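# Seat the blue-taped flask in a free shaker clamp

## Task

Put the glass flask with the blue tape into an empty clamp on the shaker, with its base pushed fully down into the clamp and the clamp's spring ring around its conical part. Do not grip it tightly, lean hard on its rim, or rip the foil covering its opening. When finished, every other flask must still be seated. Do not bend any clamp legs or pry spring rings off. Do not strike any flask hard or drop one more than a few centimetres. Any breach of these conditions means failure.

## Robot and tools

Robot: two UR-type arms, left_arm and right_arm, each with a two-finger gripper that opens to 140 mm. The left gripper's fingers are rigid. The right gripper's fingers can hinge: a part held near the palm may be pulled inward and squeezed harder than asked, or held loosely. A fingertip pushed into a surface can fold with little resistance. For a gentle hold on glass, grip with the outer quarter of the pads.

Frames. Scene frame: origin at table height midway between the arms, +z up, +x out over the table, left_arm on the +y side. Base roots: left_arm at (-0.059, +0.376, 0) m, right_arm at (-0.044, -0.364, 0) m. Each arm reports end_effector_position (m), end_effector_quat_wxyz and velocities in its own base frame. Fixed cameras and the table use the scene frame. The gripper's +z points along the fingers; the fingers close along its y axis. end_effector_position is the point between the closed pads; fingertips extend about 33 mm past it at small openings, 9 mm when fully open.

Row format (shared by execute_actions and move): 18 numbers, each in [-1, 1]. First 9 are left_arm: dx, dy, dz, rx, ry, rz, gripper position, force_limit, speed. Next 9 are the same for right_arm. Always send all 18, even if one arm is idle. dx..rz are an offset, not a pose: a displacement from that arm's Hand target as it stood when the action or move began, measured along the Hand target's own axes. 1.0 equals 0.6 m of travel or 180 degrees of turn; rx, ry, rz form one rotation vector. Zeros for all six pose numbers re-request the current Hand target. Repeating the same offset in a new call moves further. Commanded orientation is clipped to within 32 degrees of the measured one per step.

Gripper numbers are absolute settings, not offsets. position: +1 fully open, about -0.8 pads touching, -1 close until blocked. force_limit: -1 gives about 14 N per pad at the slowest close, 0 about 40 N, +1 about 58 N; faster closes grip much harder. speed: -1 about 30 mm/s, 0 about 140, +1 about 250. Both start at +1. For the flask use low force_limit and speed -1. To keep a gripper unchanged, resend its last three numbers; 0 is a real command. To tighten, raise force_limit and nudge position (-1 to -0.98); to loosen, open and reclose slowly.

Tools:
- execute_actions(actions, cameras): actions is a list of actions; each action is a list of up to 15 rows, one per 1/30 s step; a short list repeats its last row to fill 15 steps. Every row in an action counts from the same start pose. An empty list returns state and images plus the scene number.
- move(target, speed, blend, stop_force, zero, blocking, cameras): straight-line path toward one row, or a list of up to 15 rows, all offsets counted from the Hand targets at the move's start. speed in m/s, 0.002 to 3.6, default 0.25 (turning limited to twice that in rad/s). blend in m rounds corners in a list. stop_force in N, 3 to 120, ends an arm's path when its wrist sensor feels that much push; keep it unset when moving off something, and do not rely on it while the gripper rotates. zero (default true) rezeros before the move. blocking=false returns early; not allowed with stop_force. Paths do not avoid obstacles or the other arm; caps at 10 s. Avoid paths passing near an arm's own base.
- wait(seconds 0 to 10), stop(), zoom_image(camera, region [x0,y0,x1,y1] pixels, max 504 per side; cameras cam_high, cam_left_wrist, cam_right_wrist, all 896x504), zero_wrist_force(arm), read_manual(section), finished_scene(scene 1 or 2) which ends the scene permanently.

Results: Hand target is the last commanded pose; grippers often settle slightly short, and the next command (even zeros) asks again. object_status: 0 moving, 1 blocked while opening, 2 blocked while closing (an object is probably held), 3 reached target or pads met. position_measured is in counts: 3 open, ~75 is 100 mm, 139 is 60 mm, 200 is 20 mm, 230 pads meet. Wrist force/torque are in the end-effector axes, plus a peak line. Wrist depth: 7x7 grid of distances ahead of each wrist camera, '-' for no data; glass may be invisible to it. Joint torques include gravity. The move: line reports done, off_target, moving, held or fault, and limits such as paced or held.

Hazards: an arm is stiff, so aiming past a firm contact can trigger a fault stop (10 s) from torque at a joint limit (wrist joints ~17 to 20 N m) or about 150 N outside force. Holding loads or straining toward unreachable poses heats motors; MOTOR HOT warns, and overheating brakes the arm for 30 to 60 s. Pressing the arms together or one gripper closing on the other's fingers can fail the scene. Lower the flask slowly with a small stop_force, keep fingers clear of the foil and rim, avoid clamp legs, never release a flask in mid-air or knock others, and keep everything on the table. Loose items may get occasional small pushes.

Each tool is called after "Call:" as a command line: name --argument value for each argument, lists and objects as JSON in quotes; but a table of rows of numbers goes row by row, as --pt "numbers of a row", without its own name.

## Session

Call:
execute_actions --actions '[]'

Call:
zoom_image --camera "cam_high" --region '[330, 180, 580, 380]'

Scene clock: 0.00 s.
left_arm: end_effector_position=(+0.7665, -0.1792, +0.2222) position_measured=3 object_status=3 end_effector_quat_wxyz=(+0.077, +0.904, +0.290, +0.303) | right_arm: end_effector_position=(+0.5707, -0.3061, +0.3046) position_measured=3 object_status=3 end_effector_quat_wxyz=(+0.011, +0.999, +0.042, -0.018)
Joint positions: left_arm=[-0.536 -1.219 1.586 -2.486 -1.23 2.081] | right_arm=[-0.68 -1.204 1.057 -1.412 -1.611 2.378]
Joint velocities: within noise
Joint torques (N m): no reading
Wrist force (N): no reading
Wrist torque (N m): no reading
Wrist force, peak (N): no reading
Wrist depth (mm): cam_left_wrist=[323 1264 1402 1501 1677 1915 2070 / 313 336 1351 1492 1635 1873 2037 / 306 329 354 1402 1574 1795 1915 / 298 127 348 376 1518 136 1929 / 87 111 340 364 402 1537 114 / - 302 324 352 395 1555 94 / - 295 307 344 - 415 -] | cam_right_wrist=[- 400 - 1356 1230 1230 1230 / - 414 - 1363 1293 1320 1300 / - 437 - 1341 1371 1386 1363 / - 125 - 1433 1458 138 1433 / - 117 - 1519 1538 1519 97 / - 538 - 1670 1670 - 102 / - 1727 1764 1764 1776 1776 -]
Hand target: left_arm +0.7665, -0.1792, +0.2222; +0.077, +0.904, +0.290, +0.303 | right_arm +0.5707, -0.3061, +0.3046; +0.011, +0.999, +0.042, -0.018
Tool commands: left_gripper/position=+1.0 left_gripper/force_limit=+1.0 left_gripper/speed=+1.0 right_gripper/position=+1.0 right_gripper/force_limit=+1.0 right_gripper/speed=+1.0
camera_calibration:
cam_left_wrist: T_world_to_cam=[[0.463425, -0.835307, 0.295804, -0.558317], [-0.818268, -0.531507, -0.218948, 0.58744], [0.34011, -0.140581, -0.929818, 0.0671361], [0, 0, 0, 1]] pos_world=[0.716588, -0.1447, 0.356195]
cam_right_wrist: T_world_to_cam=[[0.0779782, -0.996955, -0.0001846, -0.33484], [-0.931092, -0.0728928, 0.357426, 0.40356], [-0.356351, -0.0276996, -0.933941, 0.622027], [0, 0, 0, 1]] pos_world=[0.623523, -0.287174, 0.436632]

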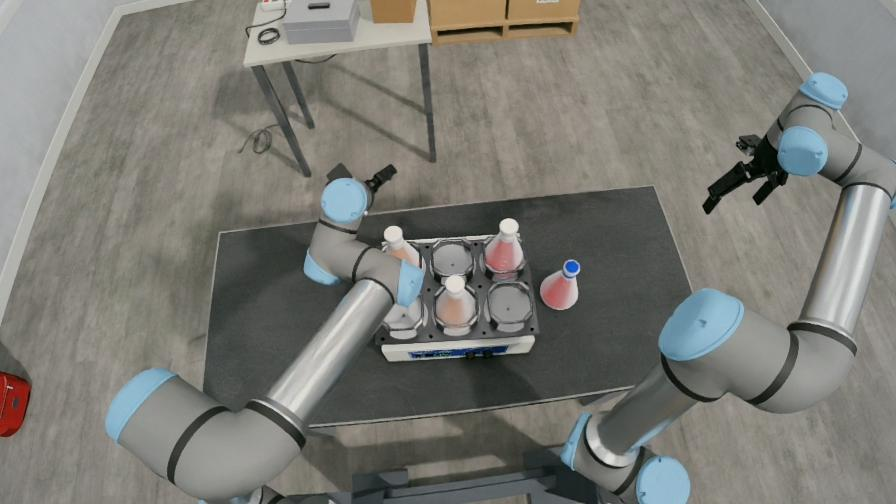

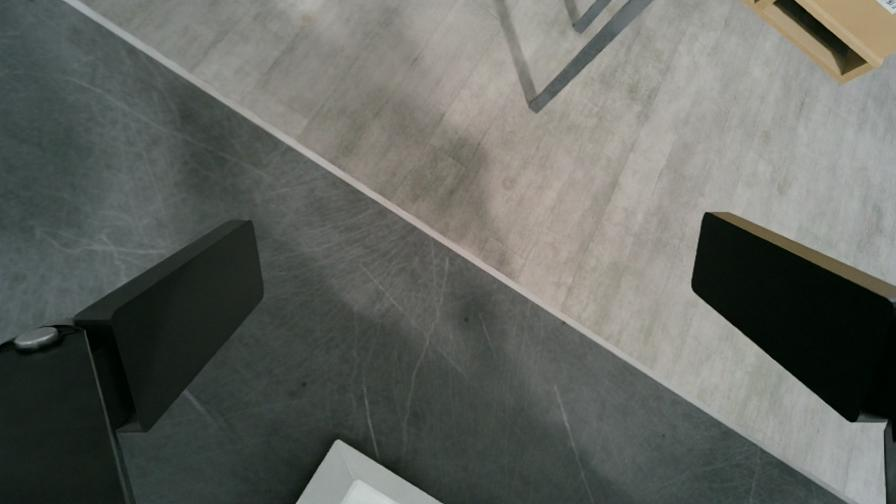

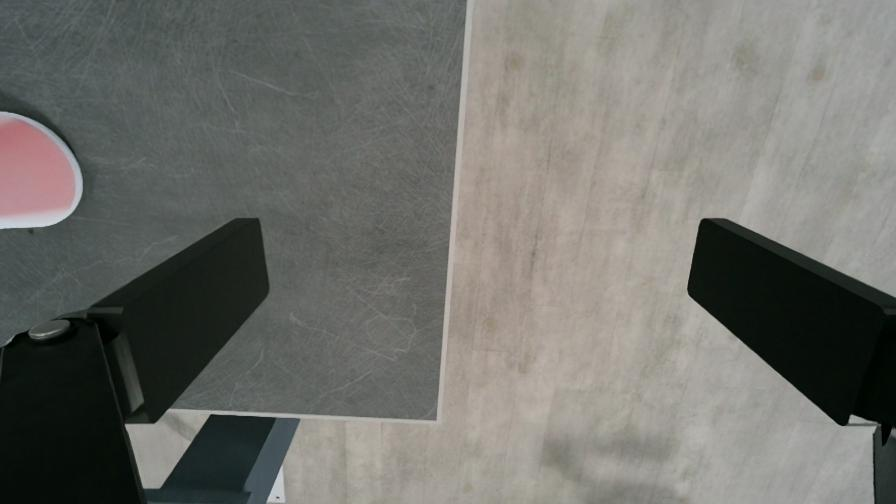

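Scaled by 2.016 from the camera's 896x504 image, which has a finer 1280x720 frame.

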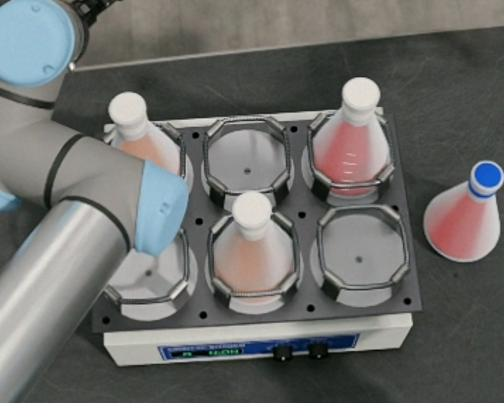

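Call:
move --pt "-0.031 0.0998 -0.5142 -0.06 0.066 0.12 1 1 1 0 0 0 0 0 0 1 1 1" --pt "-0.622 0.4522 -0.6838 -0.1235 0.1318 0.2391 1 1 1 0 0 0 0 0 0 1 1 1" --speed 0.3 --blend '[0.05,0]' --cameras '["all"]'

Scene clock: 23.50 s.
left_arm: end_effector_position=(+0.4182, -0.6125, +0.4506) position_measured=3 object_status=3 end_effector_quat_wxyz=(+0.070, +0.840, -0.101, +0.529) | right_arm: end_effector_position=(+0.5707, -0.3061, +0.3046) position_measured=3 object_status=3 end_effector_quat_wxyz=(+0.011, +0.999, +0.042, -0.018)
Joint positions: left_arm=[-1.547 -1.406 1.525 -2.209 -0.519 2.141] | right_arm=[-0.68 -1.204 1.057 -1.412 -1.611 2.378]
Joint torques (N m): left_arm=[7.5 -44.71 -21.98 -0.66 0.29 -0.81] | right_arm=[-1 -43.55 -23.42 -2.77 -0.03 -0.05]
Wrist force (N): left_arm=[0.4 0.2 0.8] | right_arm=[-0.1 0.0 -0.2]
Wrist torque (N m): left_arm=[-0.05 -0.28 -0.18] | right_arm=[-0.01 0.02 0.00]
Wrist force, peak (N): left_arm=[-14.2 17.9 -1.8] | right_arm=[-0.3 -0.3 -0.3]
Wrist depth (mm): cam_left_wrist=[1234 1402 2467 2592 3830 3130 2673 / 1758 3019 2730 2851 3092 3130 2421 / 2491 2592 2398 2566 2491 2444 2376 / 2138 127 2121 2138 785 137 2086 / 87 111 467 686 672 - 114 / - 423 431 - - 600 94 / - 399 392 563 526 543 -] | cam_right_wrist=[- - - 1242 1207 1242 1236 / - - - 1249 1287 1274 1280 / - - - 1356 1349 1349 1334 / - 125 - 1386 1441 138 1425 / - 117 500 1501 1547 1547 97 / - - 532 1727 1693 1638 102 / - 1681 1828 1814 1776 1789 -]
Hand target: left_arm +0.4182, -0.6125, +0.4506; +0.070, +0.840, -0.101, +0.529 (not the last commanded pose) | right_arm +0.5707, -0.3061, +0.3046; +0.011, +0.999, +0.042, -0.018
Off the commanded pose: left_arm 0.019 m, 1 deg | right_arm 0.000 m, 0 deg.
move: held (left_arm; a check stopped the path); limits=held
pose unreachable (left arm): on one or more control steps of this call, first in action 0 (counted from 0), this arm could not follow its commanded pose, so it was not sent that pose on those steps. It may still have moved: this result reports where it is.
cause: moving toward the commanded pose would bring a part of the arm too close to another arm (this arm's gripper and a part of the right arm just beyond its joint 2 (shoulder lift), 21 mm apart when this arm was first held).
camera_calibration:
cam_left_wrist: T_world_to_cam=[[-0.251264, -0.967774, -0.0167503, -0.467923], [-0.677976, 0.188321, -0.710552, 0.725913], [0.690808, -0.167179, -0.703446, 0.0720651], [0, 0, 0, 1]] pos_world=[0.324796, -0.577501, 0.558655]
cam_right_wrist: T_world_to_cam=[[0.0779782, -0.996955, -0.0001846, -0.33484], [-0.931092, -0.0728928, 0.357426, 0.40356], [-0.356351, -0.0276996, -0.933941, 0.622027], [0, 0, 0, 1]] pos_world=[0.623523, -0.287174, 0.436632]

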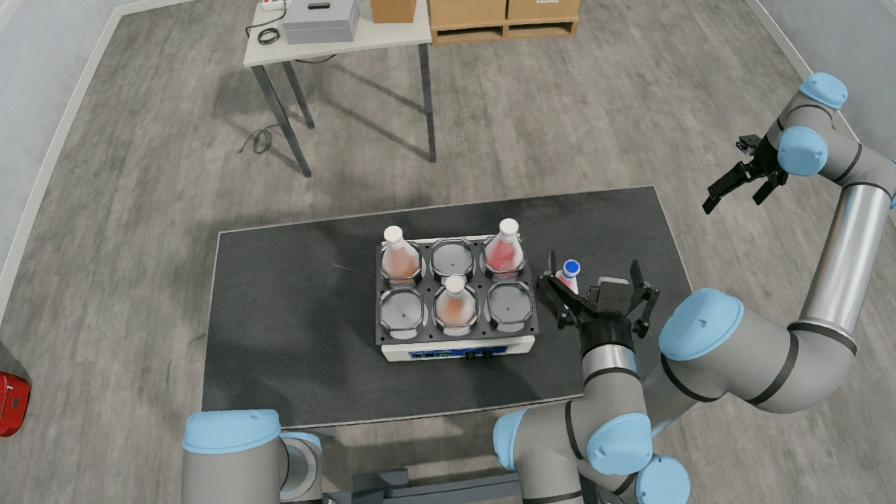

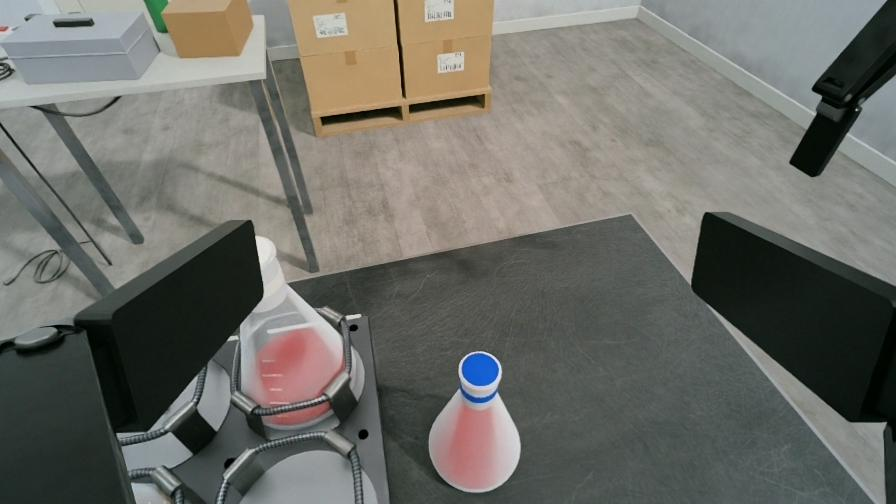

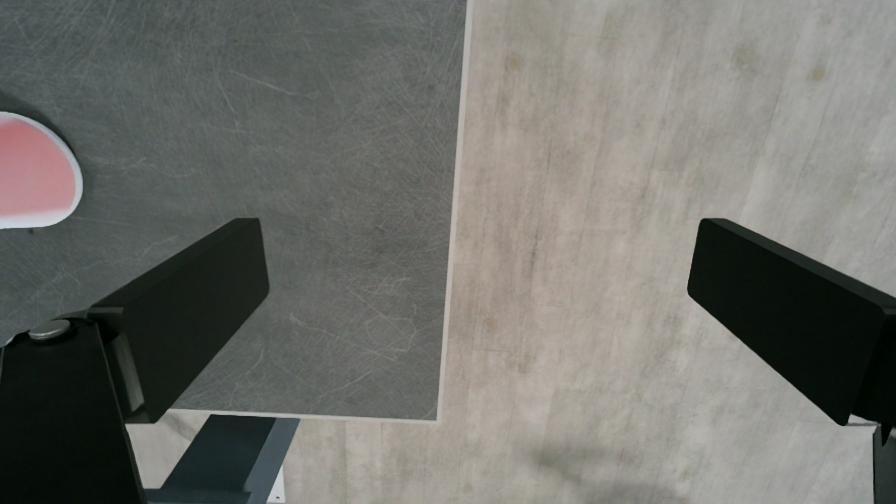

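Call:
move --target '[0,0,0,0,0,0,1,1,1,-0.5885,0.442,0.031,0.0082,-0.0046,0.2221,1,1,1]' --speed 0.3

Scene clock: 29.23 s.
left_arm: end_effector_position=(+0.4182, -0.6125, +0.4506) position_measured=3 object_status=3 end_effector_quat_wxyz=(+0.070, +0.840, -0.101, +0.529) | right_arm: end_effector_position=(+0.2408, -0.6001, +0.3042) position_measured=3 object_status=3 end_effector_quat_wxyz=(+0.004, +0.953, -0.302, -0.021)
Joint positions: left_arm=[-1.547 -1.406 1.525 -2.209 -0.52 2.14] | right_arm=[-1.377 -1.206 1.061 -1.413 -1.611 2.379]
Joint torques (N m): left_arm=[12.63 -45.5 -20.24 -0.72 -0.16 -0.71] | right_arm=[-7.45 -52.93 -24.22 -5.11 2.19 -1.77]
Wrist force (N): left_arm=[0.3 0.3 0.7] | right_arm=[-0.1 -0.3 0.2]
Wrist torque (N m): left_arm=[-0.04 -0.26 -0.19] | right_arm=[-0.09 0.02 -0.03]
Wrist force, peak (N): left_arm=[0.5 0.4 0.9] | right_arm=[-2.4 4.3 0.3]
Wrist depth (mm): cam_left_wrist=[1252 1380 2212 2701 3774 4073 - / 1309 2883 2730 2851 2916 2950 2516 / 2619 2541 2516 2592 2491 2421 2467 / 2271 127 2156 2070 - 136 2193 / 87 111 462 692 682 138 114 / - 426 421 432 602 583 94 / - 393 389 514 543 - 522] | cam_right_wrist=[1207 1218 1218 1207 1218 1242 1224 / 1224 1280 1293 1293 1314 1300 1293 / 452 744 1417 1393 1363 1371 1261 / 469 126 1576 1492 1484 138 1441 / - 117 1378 1510 1586 1557 97 / - - - 1704 1727 1716 102 / - - 1727 1693 1814 - -]
Hand target: left_arm +0.4182, -0.6125, +0.4506; +0.070, +0.840, -0.101, +0.529 | right_arm +0.2407, -0.6002, +0.3043; +0.004, +0.953, -0.302, -0.021
Off the commanded pose: left_arm 0.000 m, 0 deg | right_arm 0.000 m, 0 deg.
move: done

Call:
move --target '[-0.3602,0.0138,0.1943,0,0,0,0.05,-1,0,0,0,0,0,0,0,1,1,1]' --speed 0.2 --cameras '["cam_left_wrist","cam_high"]'

Call:
zoom_image --camera "cam_left_wrist" --region '[350, 60, 600, 310]'

Scene clock: 37.73 s.
left_arm: end_effector_position=(+0.4272, -0.6261, +0.2054) position_measured=123 object_status=3 end_effector_quat_wxyz=(+0.070, +0.840, -0.101, +0.529) | right_arm: end_effector_position=(+0.2407, -0.6002, +0.3043) position_measured=3 object_status=3 end_effector_quat_wxyz=(+0.004, +0.953, -0.302, -0.021)
Joint positions: left_arm=[-1.531 -1.13 1.85 -2.833 -0.527 2.167] | right_arm=[-1.377 -1.206 1.061 -1.413 -1.611 2.379]
Joint torques (N m): left_arm=[3.85 -40.79 -24.14 -3.27 1.17 -0.72] | right_arm=[-8.54 -56.72 -28.19 -4.83 2.1 -1.6]
Wrist force (N): left_arm=[0.3 0.1 0.3] | right_arm=[-0.2 -0.2 0.2]
Wrist torque (N m): left_arm=[-0.09 -0.29 -0.17] | right_arm=[-0.07 0.03 -0.03]
Wrist force, peak (N): left_arm=[3.2 0.0 -0.6] | right_arm=[-0.2 -0.4 0.3]
Wrist depth (mm): cam_left_wrist=[3208 3208 2354 2516 3248 3168 - / 260 270 2566 2516 608 2271 2398 / 224 219 488 243 504 516 2005 / 226 216 134 - 144 420 434 / - - 110 - 354 92 80 / - 71 320 320 329 - 71 / - - 296 296 294 - 68] | cam_right_wrist=[1212 1212 1224 1255 1230 1255 1261 / 1255 1267 1293 1300 1287 1280 1314 / - 1417 1363 1349 1341 1393 1401 / - 125 1433 1458 1528 138 1458 / - 117 - 1586 1501 127 97 / - - 1716 1627 1670 1751 101 / - 621 1882 - 2018 1828 -]
Hand target: left_arm +0.4272, -0.6261, +0.2054; +0.070, +0.840, -0.101, +0.529 | right_arm +0.2407, -0.6002, +0.3043; +0.004, +0.953, -0.302, -0.021
Off the commanded pose: left_arm 0.000 m, 0 deg | right_arm 0.000 m, 0 deg.
move: done
camera_calibration:
cam_left_wrist: T_world_to_cam=[[-0.251134, -0.967803, -0.0169891, -0.482918], [-0.678091, 0.188428, -0.710413, 0.560408], [0.690742, -0.166889, -0.70358, -0.108675], [0, 0, 0, 1]] pos_world=[0.333797, -0.591102, 0.313456]
Images, in order (width x height): cam_high 896x504, cam_left_wrist 896x504.

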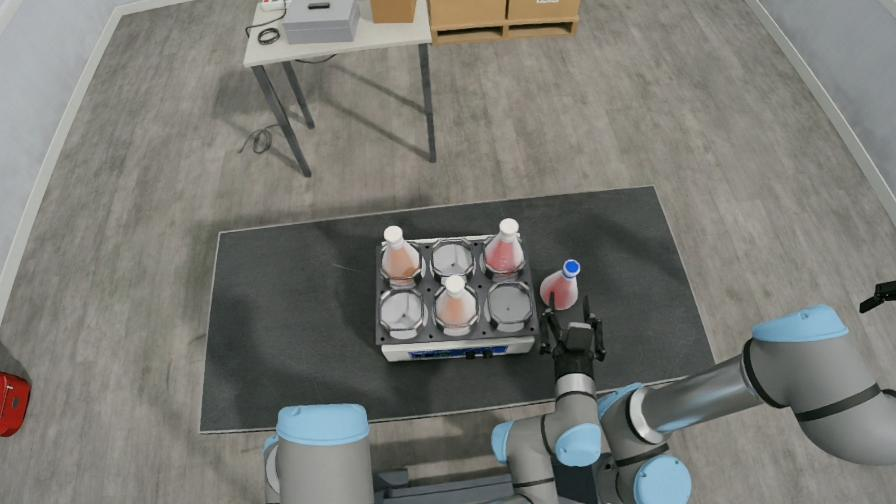

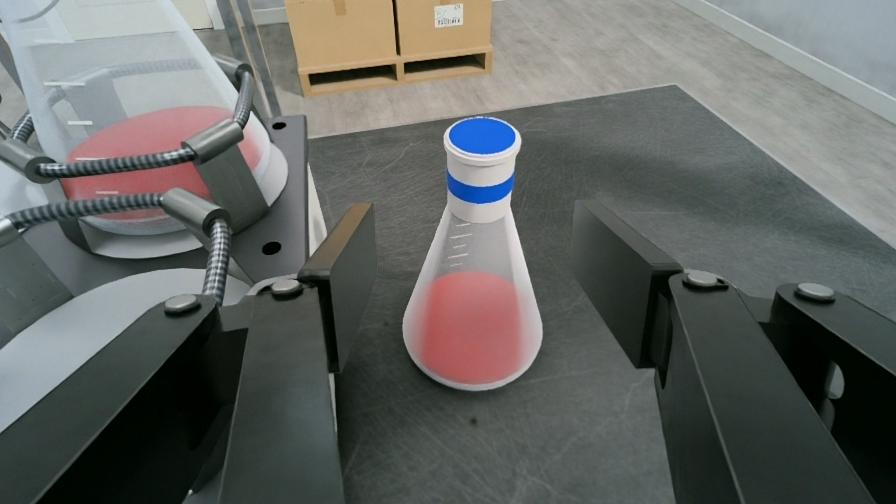

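Scaled by 2.016 from the camera's 896x504 image, which has a finer 1280x720 frame.

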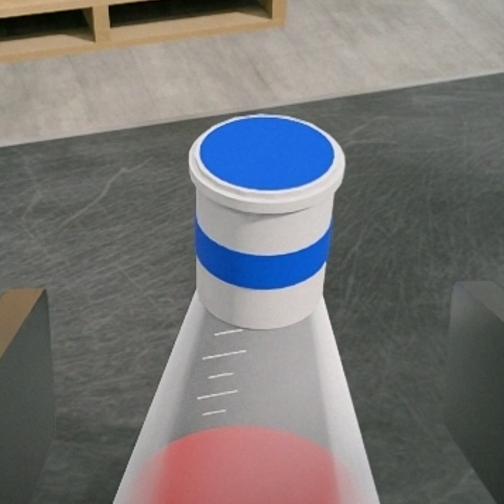

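Call:
move --target '[-0.01,0.0067,0.1,0,0,0,0.05,-1,0,0,0,0,0,0,0,1,1,1]' --speed 0.12 --cameras '["cam_left_wrist"]'

Scene clock: 43.80 s.
left_arm: end_effector_position=(+0.4761, -0.6429, +0.1741) position_measured=123 object_status=3 end_effector_quat_wxyz=(+0.070, +0.840, -0.101, +0.529) | right_arm: end_effector_position=(+0.2407, -0.6002, +0.3043) position_measured=3 object_status=3 end_effector_quat_wxyz=(+0.004, +0.953, -0.302, -0.021)
Joint positions: left_arm=[-1.449 -0.996 1.76 -2.988 -0.574 2.297] | right_arm=[-1.377 -1.206 1.061 -1.413 -1.611 2.379]
Joint torques (N m): left_arm=[-8.7 -49.25 -19.44 -1.77 3.64 0.21] | right_arm=[-8.37 -56.43 -28.29 -4.7 2.2 -1.53]
Wrist force (N): left_arm=[0.5 0.3 0.4] | right_arm=[-0.4 0.0 0.1]
Wrist torque (N m): left_arm=[-0.04 -0.32 -0.19] | right_arm=[-0.03 0.07 -0.03]
Wrist force, peak (N): left_arm=[0.0 0.3 2.3] | right_arm=[-0.1 -0.4 0.5]
Wrist depth (mm): cam_left_wrist=[2851 2984 2516 2619 3092 3092 1959 / 1510 243 2541 2592 546 3019 2398 / 159 193 302 172 417 - 465 / 164 180 134 371 164 373 394 / - - 110 356 314 91 82 / - 70 289 - 297 - 71 / - - 266 265 264 - 68] | cam_right_wrist=[1201 1212 1212 1218 1212 1230 1224 / 1261 1280 1293 1287 1293 1314 1307 / - 1307 1409 1363 1363 1378 1401 / - 125 1425 1449 1557 138 1466 / - 117 1178 1557 1566 1547 97 / - - 1681 1670 1681 1727 102 / - - 1739 1911 1882 1854 -]
Hand target: left_arm +0.4761, -0.6429, +0.1742; +0.070, +0.840, -0.101, +0.529 | right_arm +0.2407, -0.6002, +0.3043; +0.004, +0.953, -0.302, -0.021
Off the commanded pose: left_arm 0.000 m, 0 deg | right_arm 0.000 m, 0 deg.
move: done
camera_calibration:
cam_left_wrist: T_world_to_cam=[[-0.251116, -0.96781, -0.0168344, -0.487482], [-0.67811, 0.188306, -0.710428, 0.574433], [0.690729, -0.166985, -0.703569, -0.167334], [0, 0, 0, 1]] pos_world=[0.382697, -0.607902, 0.282155]
Images, in order (width x height): cam_left_wrist 896x504.

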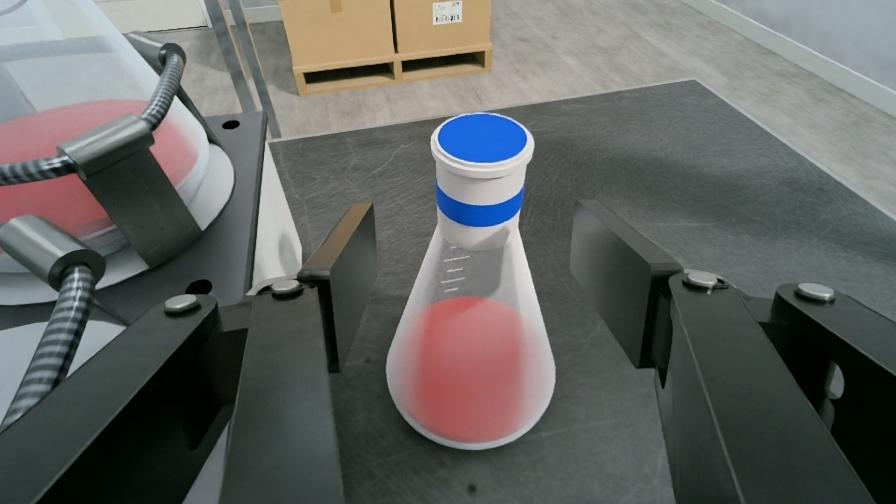

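Call:
move --target '[0.0093,0.0017,0.07,0,0,0,0.05,-1,0,0,0,0,0,0,0,1,1,1]' --speed 0.1

Call:
move --target '[0,0,0.005,0,0,0,-0.2,-1,-1,0,0,0,0,0,0,1,1,1]' --speed 0.1 --cameras '["cam_left_wrist"]'

Call:
zoom_image --camera "cam_left_wrist" --region '[350, 140, 600, 360]'

Scene clock: 50.50 s.
left_arm: end_effector_position=(+0.5149, -0.6539, +0.1610) position_measured=123 object_status=3 end_effector_quat_wxyz=(+0.070, +0.840, -0.101, +0.529) | right_arm: end_effector_position=(+0.2407, -0.6002, +0.3043) position_measured=3 object_status=3 end_effector_quat_wxyz=(+0.004, +0.953, -0.302, -0.021)
Joint positions: left_arm=[-1.389 -0.915 1.675 -3.053 -0.612 2.381] | right_arm=[-1.377 -1.206 1.061 -1.413 -1.611 2.379]
Joint torques (N m): left_arm=[-10.92 -60.78 -14.5 -0.93 3.36 -0.55] | right_arm=[-8.68 -56.03 -28.6 -4.69 2.17 -1.62]
Wrist force (N): left_arm=[0.5 0.2 0.6] | right_arm=[-0.2 -0.1 0.2]
Wrist torque (N m): left_arm=[-0.07 -0.32 -0.19] | right_arm=[-0.05 0.03 -0.03]
Wrist force, peak (N): left_arm=[0.9 0.4 2.0] | right_arm=[-0.2 -0.5 0.1]
Wrist depth (mm): cam_left_wrist=[3092 2984 2312 2592 3208 2984 2851 / 166 2421 2789 2646 2467 529 2251 / 152 195 428 135 414 421 1807 / 141 175 133 136 140 371 349 / - - 110 320 301 92 82 / - 70 275 - 286 - 71 / - - - - 246 - 68] | cam_right_wrist=[1201 1218 1157 1224 1224 1224 1218 / 1261 1300 1274 1280 1274 1314 1307 / - 1378 1356 1356 1378 1371 1363 / - 126 1334 1458 1484 138 1475 / - 117 1349 1586 1557 - 97 / - - 1681 1681 1681 1704 101 / - - 1828 1925 1814 1776 -]
Hand target: left_arm +0.5149, -0.6539, +0.1611; +0.070, +0.840, -0.101, +0.529 | right_arm +0.2407, -0.6002, +0.3043; +0.004, +0.953, -0.302, -0.021
Off the commanded pose: left_arm 0.000 m, 0 deg | right_arm 0.000 m, 0 deg.
move: done

Scene clock: 51.40 s.
left_arm: end_effector_position=(+0.5175, -0.6546, +0.1598) position_measured=154 object_status=0 end_effector_quat_wxyz=(+0.070, +0.840, -0.101, +0.529) | right_arm: end_effector_position=(+0.2407, -0.6002, +0.3043) position_measured=3 object_status=3 end_effector_quat_wxyz=(+0.004, +0.953, -0.302, -0.021)
Joint positions: left_arm=[-1.385 -0.909 1.669 -3.057 -0.615 2.386] | right_arm=[-1.377 -1.206 1.061 -1.413 -1.611 2.379]
Joint torques (N m): left_arm=[8.98 -43.36 -17.35 -3.13 0.65 -0.58] | right_arm=[-7.86 -56.03 -28.98 -4.56 2.1 -1.68]
Wrist force (N): left_arm=[0.6 0.4 0.7] | right_arm=[-0.2 -0.2 0.3]
Wrist torque (N m): left_arm=[-0.04 -0.34 -0.19] | right_arm=[-0.07 0.03 -0.03]
Wrist force, peak (N): left_arm=[0.8 0.4 0.8] | right_arm=[-0.3 -0.3 0.2]
Wrist depth (mm): cam_left_wrist=[2984 2950 2231 2592 3333 3168 3019 / 193 2312 2398 2491 2789 512 2312 / 152 194 448 133 411 428 1887 / 141 173 288 134 131 362 362 / 139 143 91 257 148 86 314 / - 71 - 252 - - 68 / - - - - - - -] | cam_right_wrist=[1207 1230 1207 1207 1212 1230 1230 / 1146 1274 1287 1280 1300 1300 1314 / - 1349 1739 1378 1386 1378 1378 / - 125 1320 1475 1449 138 1449 / - 117 1484 1538 1586 1538 97 / - - 1648 1670 1727 1727 102 / - - 1801 1751 1789 1814 -]
Hand target: left_arm +0.5175, -0.6546, +0.1598; +0.070, +0.840, -0.101, +0.529 | right_arm +0.2407, -0.6002, +0.3043; +0.004, +0.953, -0.302, -0.021
Off the commanded pose: left_arm 0.000 m, 0 deg | right_arm 0.000 m, 0 deg.
move: done
camera_calibration:
cam_left_wrist: T_world_to_cam=[[-0.2512, -0.96779, -0.0167835, -0.488615], [-0.678091, 0.188326, -0.710441, 0.594559], [0.690718, -0.167082, -0.703557, -0.208004], [0, 0, 0, 1]] pos_world=[0.424097, -0.619601, 0.267855]
Images, in order (width x height): cam_left_wrist 896x504.

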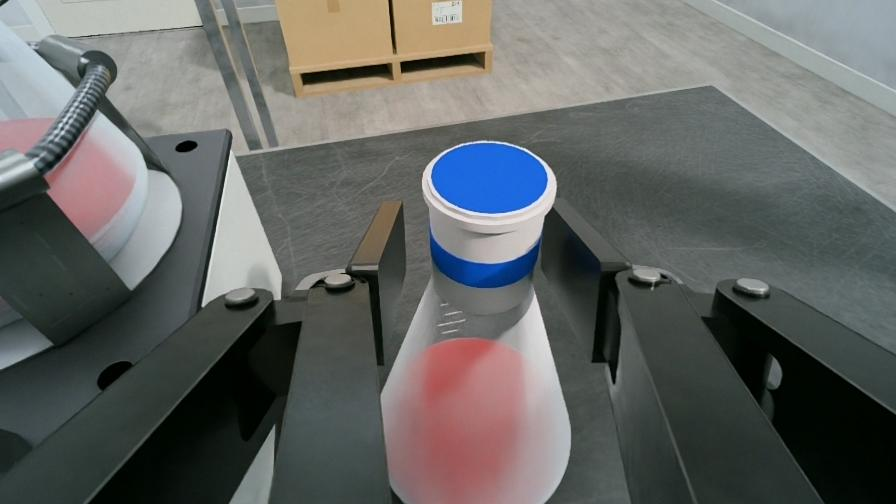

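Scaled by 2.016 from the camera's 896x504 image, which has a finer 1280x720 frame.

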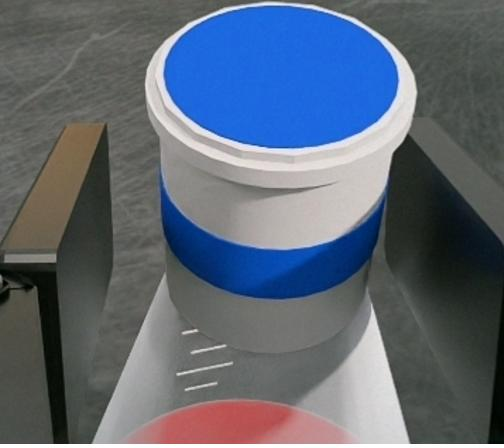

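Call:
move --target '[0,0.0025,0.002,0,0,0,-0.2,-1,-1,0,0,0,0,0,0,1,1,1]' --speed 0.1

Call:
move --target '[0,0,0,0,0,0,-1,-0.1,-1,0,0,0,0,0,0,1,1,1]'

Call:
wait --seconds 1.2 --cameras '["cam_left_wrist"]'

Call:
zoom_image --camera "cam_left_wrist" --region '[350, 140, 600, 360]'

Scene clock: 55.93 s.
left_arm: end_effector_position=(+0.5182, -0.6564, +0.1593) position_measured=154 object_status=3 end_effector_quat_wxyz=(+0.070, +0.840, -0.101, +0.529) | right_arm: end_effector_position=(+0.2407, -0.6002, +0.3043) position_measured=3 object_status=3 end_effector_quat_wxyz=(+0.004, +0.953, -0.302, -0.021)
Joint positions: left_arm=[-1.384 -0.905 1.663 -3.056 -0.615 2.387] | right_arm=[-1.377 -1.206 1.061 -1.413 -1.611 2.379]
Joint torques (N m): left_arm=[12.72 -37.76 -20.61 -0.96 -0.45 1.52] | right_arm=[-8.19 -56.16 -28.76 -4.44 2.23 -1.55]
Wrist force (N): left_arm=[0.7 0.3 0.7] | right_arm=[-0.1 -0.1 0.0]
Wrist torque (N m): left_arm=[-0.06 -0.35 -0.19] | right_arm=[-0.04 0.03 -0.03]
Wrist force, peak (N): left_arm=[1.1 0.4 0.9] | right_arm=[-0.4 -0.4 0.2]
Wrist depth (mm): cam_left_wrist=[3422 2984 2421 2444 3055 3055 - / 173 2467 2516 2333 518 511 2354 / 155 192 415 132 423 426 2021 / 141 173 353 135 126 362 350 / 139 142 91 298 149 86 314 / - 71 - - - - 68 / - - - - - - -] | cam_right_wrist=[1207 1195 1218 1218 1230 1230 1236 / - 1280 1287 1287 1280 1320 1287 / - 1349 1341 1386 1242 1393 1401 / - 125 1409 1425 1441 138 1501 / - 117 1519 1586 1528 145 97 / - - 1648 1716 1716 1716 101 / - - 1828 1854 1801 1828 -]
Hand target: left_arm +0.5182, -0.6563, +0.1593; +0.070, +0.840, -0.101, +0.529 | right_arm +0.2407, -0.6002, +0.3043; +0.004, +0.953, -0.302, -0.021
Off the commanded pose: left_arm 0.000 m, 0 deg | right_arm 0.000 m, 0 deg.
move: done

Scene clock: 56.67 s.
left_arm: end_effector_position=(+0.5182, -0.6563, +0.1593) position_measured=178 object_status=0 end_effector_quat_wxyz=(+0.070, +0.840, -0.101, +0.529) | right_arm: end_effector_position=(+0.2407, -0.6002, +0.3043) position_measured=3 object_status=3 end_effector_quat_wxyz=(+0.004, +0.953, -0.302, -0.021)
Joint positions: left_arm=[-1.384 -0.905 1.663 -3.056 -0.615 2.387] | right_arm=[-1.377 -1.206 1.061 -1.413 -1.611 2.379]
Joint torques (N m): left_arm=[12.66 -44.9 -14.29 -2.12 -0.1 0.89] | right_arm=[-7.74 -56.05 -28.88 -4.42 2.15 -1.45]
Wrist force (N): left_arm=[3.5 -0.3 -1.3] | right_arm=[-0.1 -0.3 0.2]
Wrist torque (N m): left_arm=[0.09 -0.38 0.05] | right_arm=[-0.10 0.03 -0.03]
Wrist force, peak (N): left_arm=[3.5 -0.3 -1.3] | right_arm=[-0.3 -0.3 0.2]
Wrist depth (mm): cam_left_wrist=[3019 3055 2444 2444 3130 3019 2566 / 173 2376 2354 2312 522 535 2354 / 155 193 - 127 426 423 426 / 141 173 - 129 138 362 366 / 139 146 89 148 86 82 313 / - 71 - - - - 68 / - 67 - - - - -] | cam_right_wrist=[1224 1207 1207 1212 1249 1230 1230 / 1261 1280 1274 1300 1236 1242 1300 / - 1334 1363 1393 1363 1371 1386 / - 126 1242 1466 1458 138 1466 / - 117 970 1576 1576 1528 97 / - - 1638 1681 1670 1751 102 / - 1566 1776 1764 1854 1828 -]
Hand target: left_arm +0.5182, -0.6563, +0.1593; +0.070, +0.840, -0.101, +0.529 | right_arm +0.2407, -0.6002, +0.3043; +0.004, +0.953, -0.302, -0.021
Off the commanded pose: left_arm 0.000 m, 0 deg | right_arm 0.000 m, 0 deg.
move: done

Scene clock: 57.87 s.
left_arm: end_effector_position=(+0.5182, -0.6563, +0.1593) position_measured=178 object_status=2 end_effector_quat_wxyz=(+0.070, +0.840, -0.101, +0.529) | right_arm: end_effector_position=(+0.2407, -0.6002, +0.3043) position_measured=3 object_status=3 end_effector_quat_wxyz=(+0.004, +0.953, -0.302, -0.021)
Joint positions: left_arm=[-1.384 -0.905 1.663 -3.056 -0.615 2.387] | right_arm=[-1.377 -1.206 1.061 -1.413 -1.611 2.379]
Joint torques (N m): left_arm=[11.36 -56.95 -14.2 -4.17 1.09 -0.2] | right_arm=[-8.14 -55.22 -29.08 -4.43 2.23 -1.52]
Wrist force (N): left_arm=[3.4 -0.2 -1.0] | right_arm=[0.0 -0.1 0.1]
Wrist torque (N m): left_arm=[0.11 -0.33 0.05] | right_arm=[-0.06 0.00 -0.03]
Wrist force, peak (N): left_arm=[3.6 -0.3 -1.2] | right_arm=[-0.2 -0.4 0.2]
Wrist depth (mm): cam_left_wrist=[2789 2916 2398 2467 3377 2950 2175 / 171 2376 2516 2619 509 540 2444 / 155 200 424 132 426 - 438 / 141 172 375 128 137 363 352 / 139 146 89 150 86 86 313 / - 71 - - - - 68 / - 67 - - - - -] | cam_right_wrist=[1207 1173 1218 1207 1224 1230 1236 / 1242 1255 1280 1378 1287 1293 1287 / 428 1320 1320 1371 1356 1378 1401 / - 125 1466 1466 1449 138 1314 / - 117 1659 1576 1586 135 97 / - - 1547 1704 1693 1716 101 / - 680 1681 1801 1801 1841 -]
Hand target: left_arm +0.5182, -0.6563, +0.1593; +0.070, +0.840, -0.101, +0.529 | right_arm +0.2407, -0.6002, +0.3043; +0.004, +0.953, -0.302, -0.021
Tool commands: left_gripper/position=-1.0 left_gripper/force_limit=-0.1 left_gripper/speed=-1.0 right_gripper/position=+1.0 right_gripper/force_limit=+1.0 right_gripper/speed=+1.0
Off the commanded pose: left_arm 0.000 m, 0 deg | right_arm 0.000 m, 0 deg.
wait: 1.20 s; at rest by 0.17 s
camera_calibration:
cam_left_wrist: T_world_to_cam=[[-0.2512, -0.967787, -0.0169204, -0.490055], [-0.678078, 0.188424, -0.710427, 0.59505], [0.69073, -0.166986, -0.703568, -0.209066], [0, 0, 0, 1]] pos_world=[0.424797, -0.621302, 0.267355]
Images, in order (width x height): cam_left_wrist 896x504.

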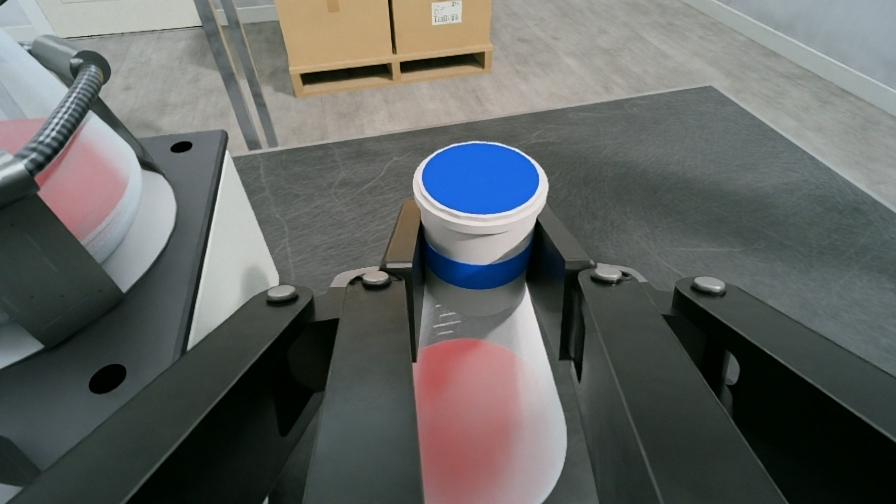

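Scaled by 2.016 from the camera's 896x504 image, which has a finer 1280x720 frame.

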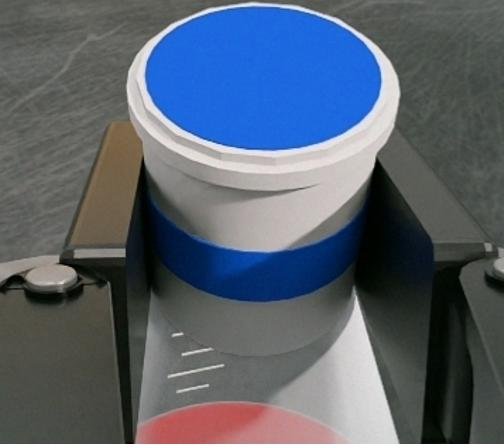

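Call:
move --pt "0.04 0 -0.019 0 0 0 -1 -0.1 -1 0 0 0 0 0 0 1 1 1" --pt "0.4816 0.005 -0.2302 0 0 0 -1 -0.1 -1 0 0 0 0 0 0 1 1 1" --pt "0.4048 -0.2258 -0.3967 0 0 0 -1 -0.1 -1 0 0 0 0 0 0 1 1 1" --speed '[0.05,0.18,0.18]' --blend '[0.01,0.05,0]' --cameras '["cam_left_wrist","cam_high"]'

Call:
zoom_image --camera "cam_high" --region '[370, 200, 550, 370]'

Scene clock: 71.50 s.
left_arm: end_effector_position=(+0.4454, -0.4947, +0.4795) position_measured=178 object_status=2 end_effector_quat_wxyz=(+0.070, +0.840, -0.101, +0.529) | right_arm: end_effector_position=(+0.2407, -0.6002, +0.3043) position_measured=3 object_status=3 end_effector_quat_wxyz=(+0.004, +0.953, -0.302, -0.021)
Joint positions: left_arm=[-1.478 -1.65 1.727 -2.265 -0.557 2.255] | right_arm=[-1.377 -1.206 1.061 -1.413 -1.611 2.379]
Joint torques (N m): left_arm=[13.48 -32.72 -21.78 -5.28 0.18 0.45] | right_arm=[-7.65 -55.09 -28.57 -4.25 2.13 -1.4]
Wrist force (N): left_arm=[-3.0 0.0 1.6] | right_arm=[0.0 0.0 0.2]
Wrist torque (N m): left_arm=[-0.09 -0.26 0.00] | right_arm=[-0.02 0.01 -0.03]
Wrist force, peak (N): left_arm=[-4.6 0.4 2.8] | right_arm=[-0.5 -0.2 0.1]
Wrist depth (mm): cam_left_wrist=[3248 1365 2312 2673 4502 3468 2376 / 1309 2984 2950 2984 3130 3019 2759 / 2491 2541 2673 132 2541 2491 2491 / 2251 2212 2312 128 137 2005 2103 / 1901 - 89 149 87 82 1860 / - 71 - - - - 68 / - - - - - - -] | cam_right_wrist=[1218 1212 1224 1218 1218 1230 1224 / 1274 1280 1280 1274 1274 1287 1230 / - 1349 1378 1349 1378 1371 1378 / - 125 1433 1449 1475 138 1466 / - 117 1441 1409 1547 1566 97 / - - 1638 1659 1681 1716 102 / - - 1776 1814 1764 1841 -]
Hand target: left_arm +0.4455, -0.4946, +0.4795; +0.070, +0.840, -0.101, +0.529 | right_arm +0.2407, -0.6002, +0.3043; +0.004, +0.953, -0.302, -0.021
Off the commanded pose: left_arm 0.000 m, 0 deg | right_arm 0.000 m, 0 deg.
move: done
camera_calibration:
cam_left_wrist: T_world_to_cam=[[-0.251314, -0.96776, -0.0168008, -0.346547], [-0.678006, 0.188403, -0.710502, 0.742724], [0.69076, -0.167168, -0.703495, 0.0933495], [0, 0, 0, 1]] pos_world=[0.351997, -0.459701, 0.587555]
Images, in order (width x height): cam_high 896x504, cam_left_wrist 896x504.

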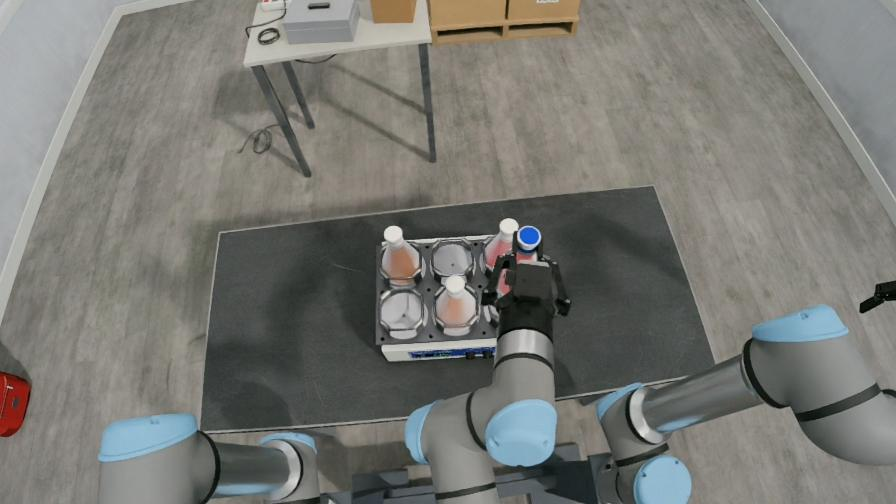

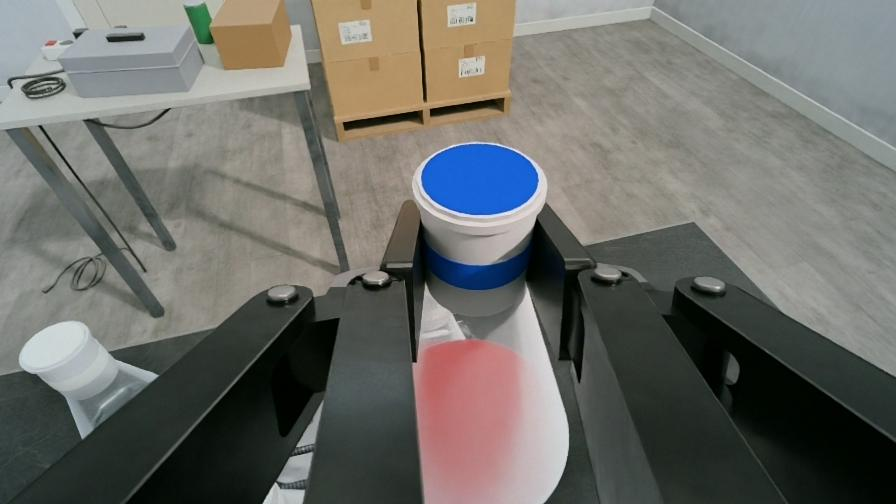

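Scaled by 2.800 from the camera's 896x504 image, which has a finer 1280x720 frame.

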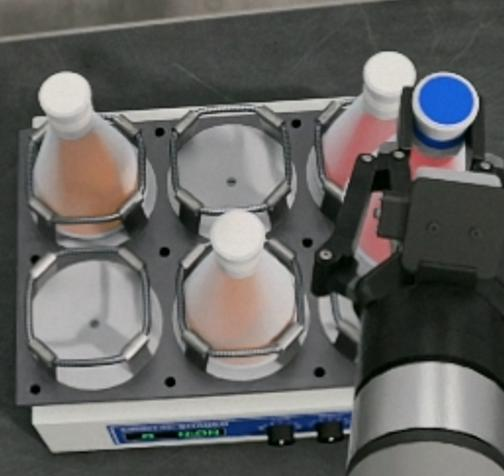

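Call:
move --target '[0,0,0,0,0,0,-1,-0.1,-1,-0.2537,-0.617,0.03,0.2118,0.1668,-0.2364,-0.7,-1,0]' --speed 0.35

Scene clock: 84.47 s.
left_arm: end_effector_position=(+0.4455, -0.4946, +0.4795) position_measured=178 object_status=2 end_effector_quat_wxyz=(+0.070, +0.840, -0.101, +0.529) | right_arm: end_effector_position=(+0.3290, -0.2099, +0.2845) position_measured=217 object_status=3 end_effector_quat_wxyz=(-0.229, +0.919, +0.074, +0.313)
Joint positions: left_arm=[-1.477 -1.65 1.727 -2.265 -0.557 2.255] | right_arm=[-1.495 -1.834 1.883 -1.073 -0.958 1.308]
Joint torques (N m): left_arm=[12.83 -36.72 -21.62 -1.83 0.18 -0.64] | right_arm=[-8.09 0.36 -20.39 -0.26 -1.01 -1.73]
Wrist force (N): left_arm=[-3.0 -0.1 1.7] | right_arm=[0.3 1.3 0.7]
Wrist torque (N m): left_arm=[-0.13 -0.24 0.00] | right_arm=[0.30 -0.09 0.03]
Wrist force, peak (N): left_arm=[-3.2 0.3 1.9] | right_arm=[0.1 -0.2 2.6]
Wrist depth (mm): cam_left_wrist=[1365 1380 2421 2619 4010 3092 - / 1290 2950 2646 2950 3515 2984 2730 / 2516 2592 2592 132 2444 2516 2421 / 2156 2251 2271 131 137 2070 2053 / 1959 - 89 148 86 82 1846 / - 71 - - - - 68 / - - - - - - -] | cam_right_wrist=[599 489 676 - - - 1314 / 523 - - - 469 428 1230 / 489 493 571 - - - 1178 / - - - 125 - 382 1136 / 1955 - - - 93 88 1087 / 2293 - - - - - 1009 / - - - - - - -]
Hand target: left_arm +0.4455, -0.4946, +0.4795; +0.070, +0.840, -0.101, +0.529 | right_arm +0.3290, -0.2099, +0.2844; -0.229, +0.919, +0.074, +0.313
Off the commanded pose: left_arm 0.000 m, 0 deg | right_arm 0.000 m, 0 deg.
move: done

Call:
move --target '[0,0,0,0,0,0,-1,-0.1,-1,0.0387,-0.3357,0.2953,0.2126,0.167,-0.2367,-0.7,-1,0]' --speed 0.25 --cameras '["cam_right_wrist","cam_high"]'

Scene clock: 93.73 s.
left_arm: end_effector_position=(+0.4455, -0.4946, +0.4795) position_measured=178 object_status=2 end_effector_quat_wxyz=(+0.070, +0.840, -0.101, +0.529) | right_arm: end_effector_position=(+0.3869, +0.0508, +0.2503) position_measured=217 object_status=3 end_effector_quat_wxyz=(-0.393, +0.600, +0.428, +0.550)
Joint positions: left_arm=[-1.477 -1.65 1.727 -2.265 -0.557 2.255] | right_arm=[-1.066 -1.553 2.122 -0.698 -0.739 0.094]
Joint torques (N m): left_arm=[12.67 -36.19 -21.6 -2.91 0.22 0.37] | right_arm=[4.73 -27.23 -11.33 -0.45 -2.2 -1.75]
Wrist force (N): left_arm=[-2.9 0.0 1.7] | right_arm=[0.1 0.0 1.5]
Wrist torque (N m): left_arm=[-0.10 -0.25 0.00] | right_arm=[0.12 0.06 0.01]
Wrist force, peak (N): left_arm=[-3.2 0.0 1.9] | right_arm=[-0.2 0.5 2.9]
Wrist depth (mm): cam_left_wrist=[1372 1395 2398 2673 3888 4207 2251 / 1303 2984 2883 3092 3248 3290 3019 / 2467 2673 2619 132 2592 2516 2421 / 2156 2175 2251 130 138 2271 2070 / 1959 - 89 148 87 82 1807 / - 71 - - - - 68 / - - - - - - -] | cam_right_wrist=[623 2600 - 396 3880 3552 3552 / 634 674 - 2741 - - 3039 / 632 - - 446 470 3709 1255 / 658 2899 - 125 349 2866 2899 / - - - - 93 391 2174 / 1940 - - - - - - / - - - - - - -]
Hand target: left_arm +0.4455, -0.4946, +0.4795; +0.070, +0.840, -0.101, +0.529 | right_arm +0.3869, +0.0509, +0.2502; -0.393, +0.600, +0.429, +0.550
Off the commanded pose: left_arm 0.000 m, 0 deg | right_arm 0.000 m, 0 deg.
move: done
camera_calibration:
cam_right_wrist: T_world_to_cam=[[0.952216, -0.30536, -0.00636571, -0.336512], [-0.128737, -0.382371, -0.914997, 0.301669], [0.276969, 0.872094, -0.40341, 0.0921991], [0, 0, 0, 1]] pos_world=[0.333732, -0.0678142, 0.311078]
Images, in order (width x height): cam_high 896x504, cam_right_wrist 896x504.

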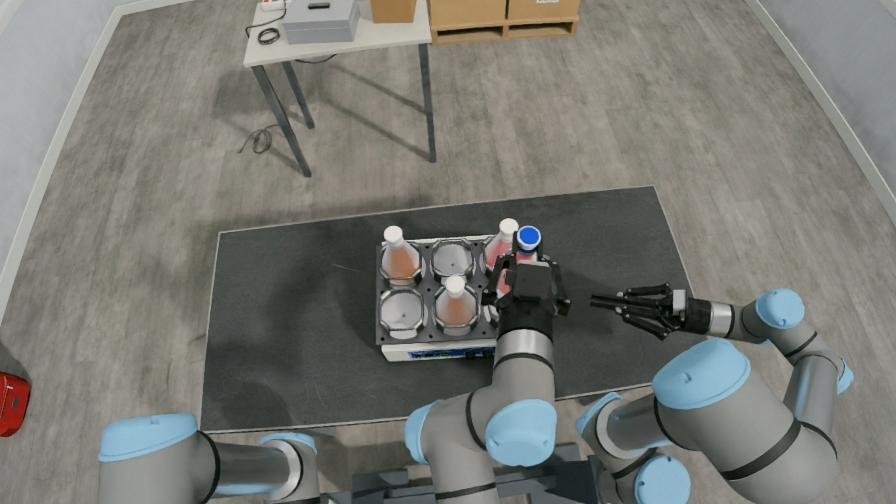

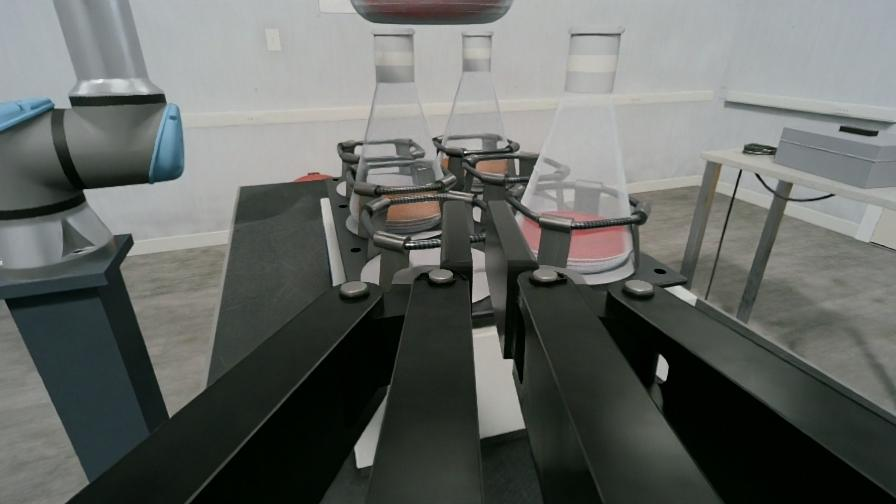

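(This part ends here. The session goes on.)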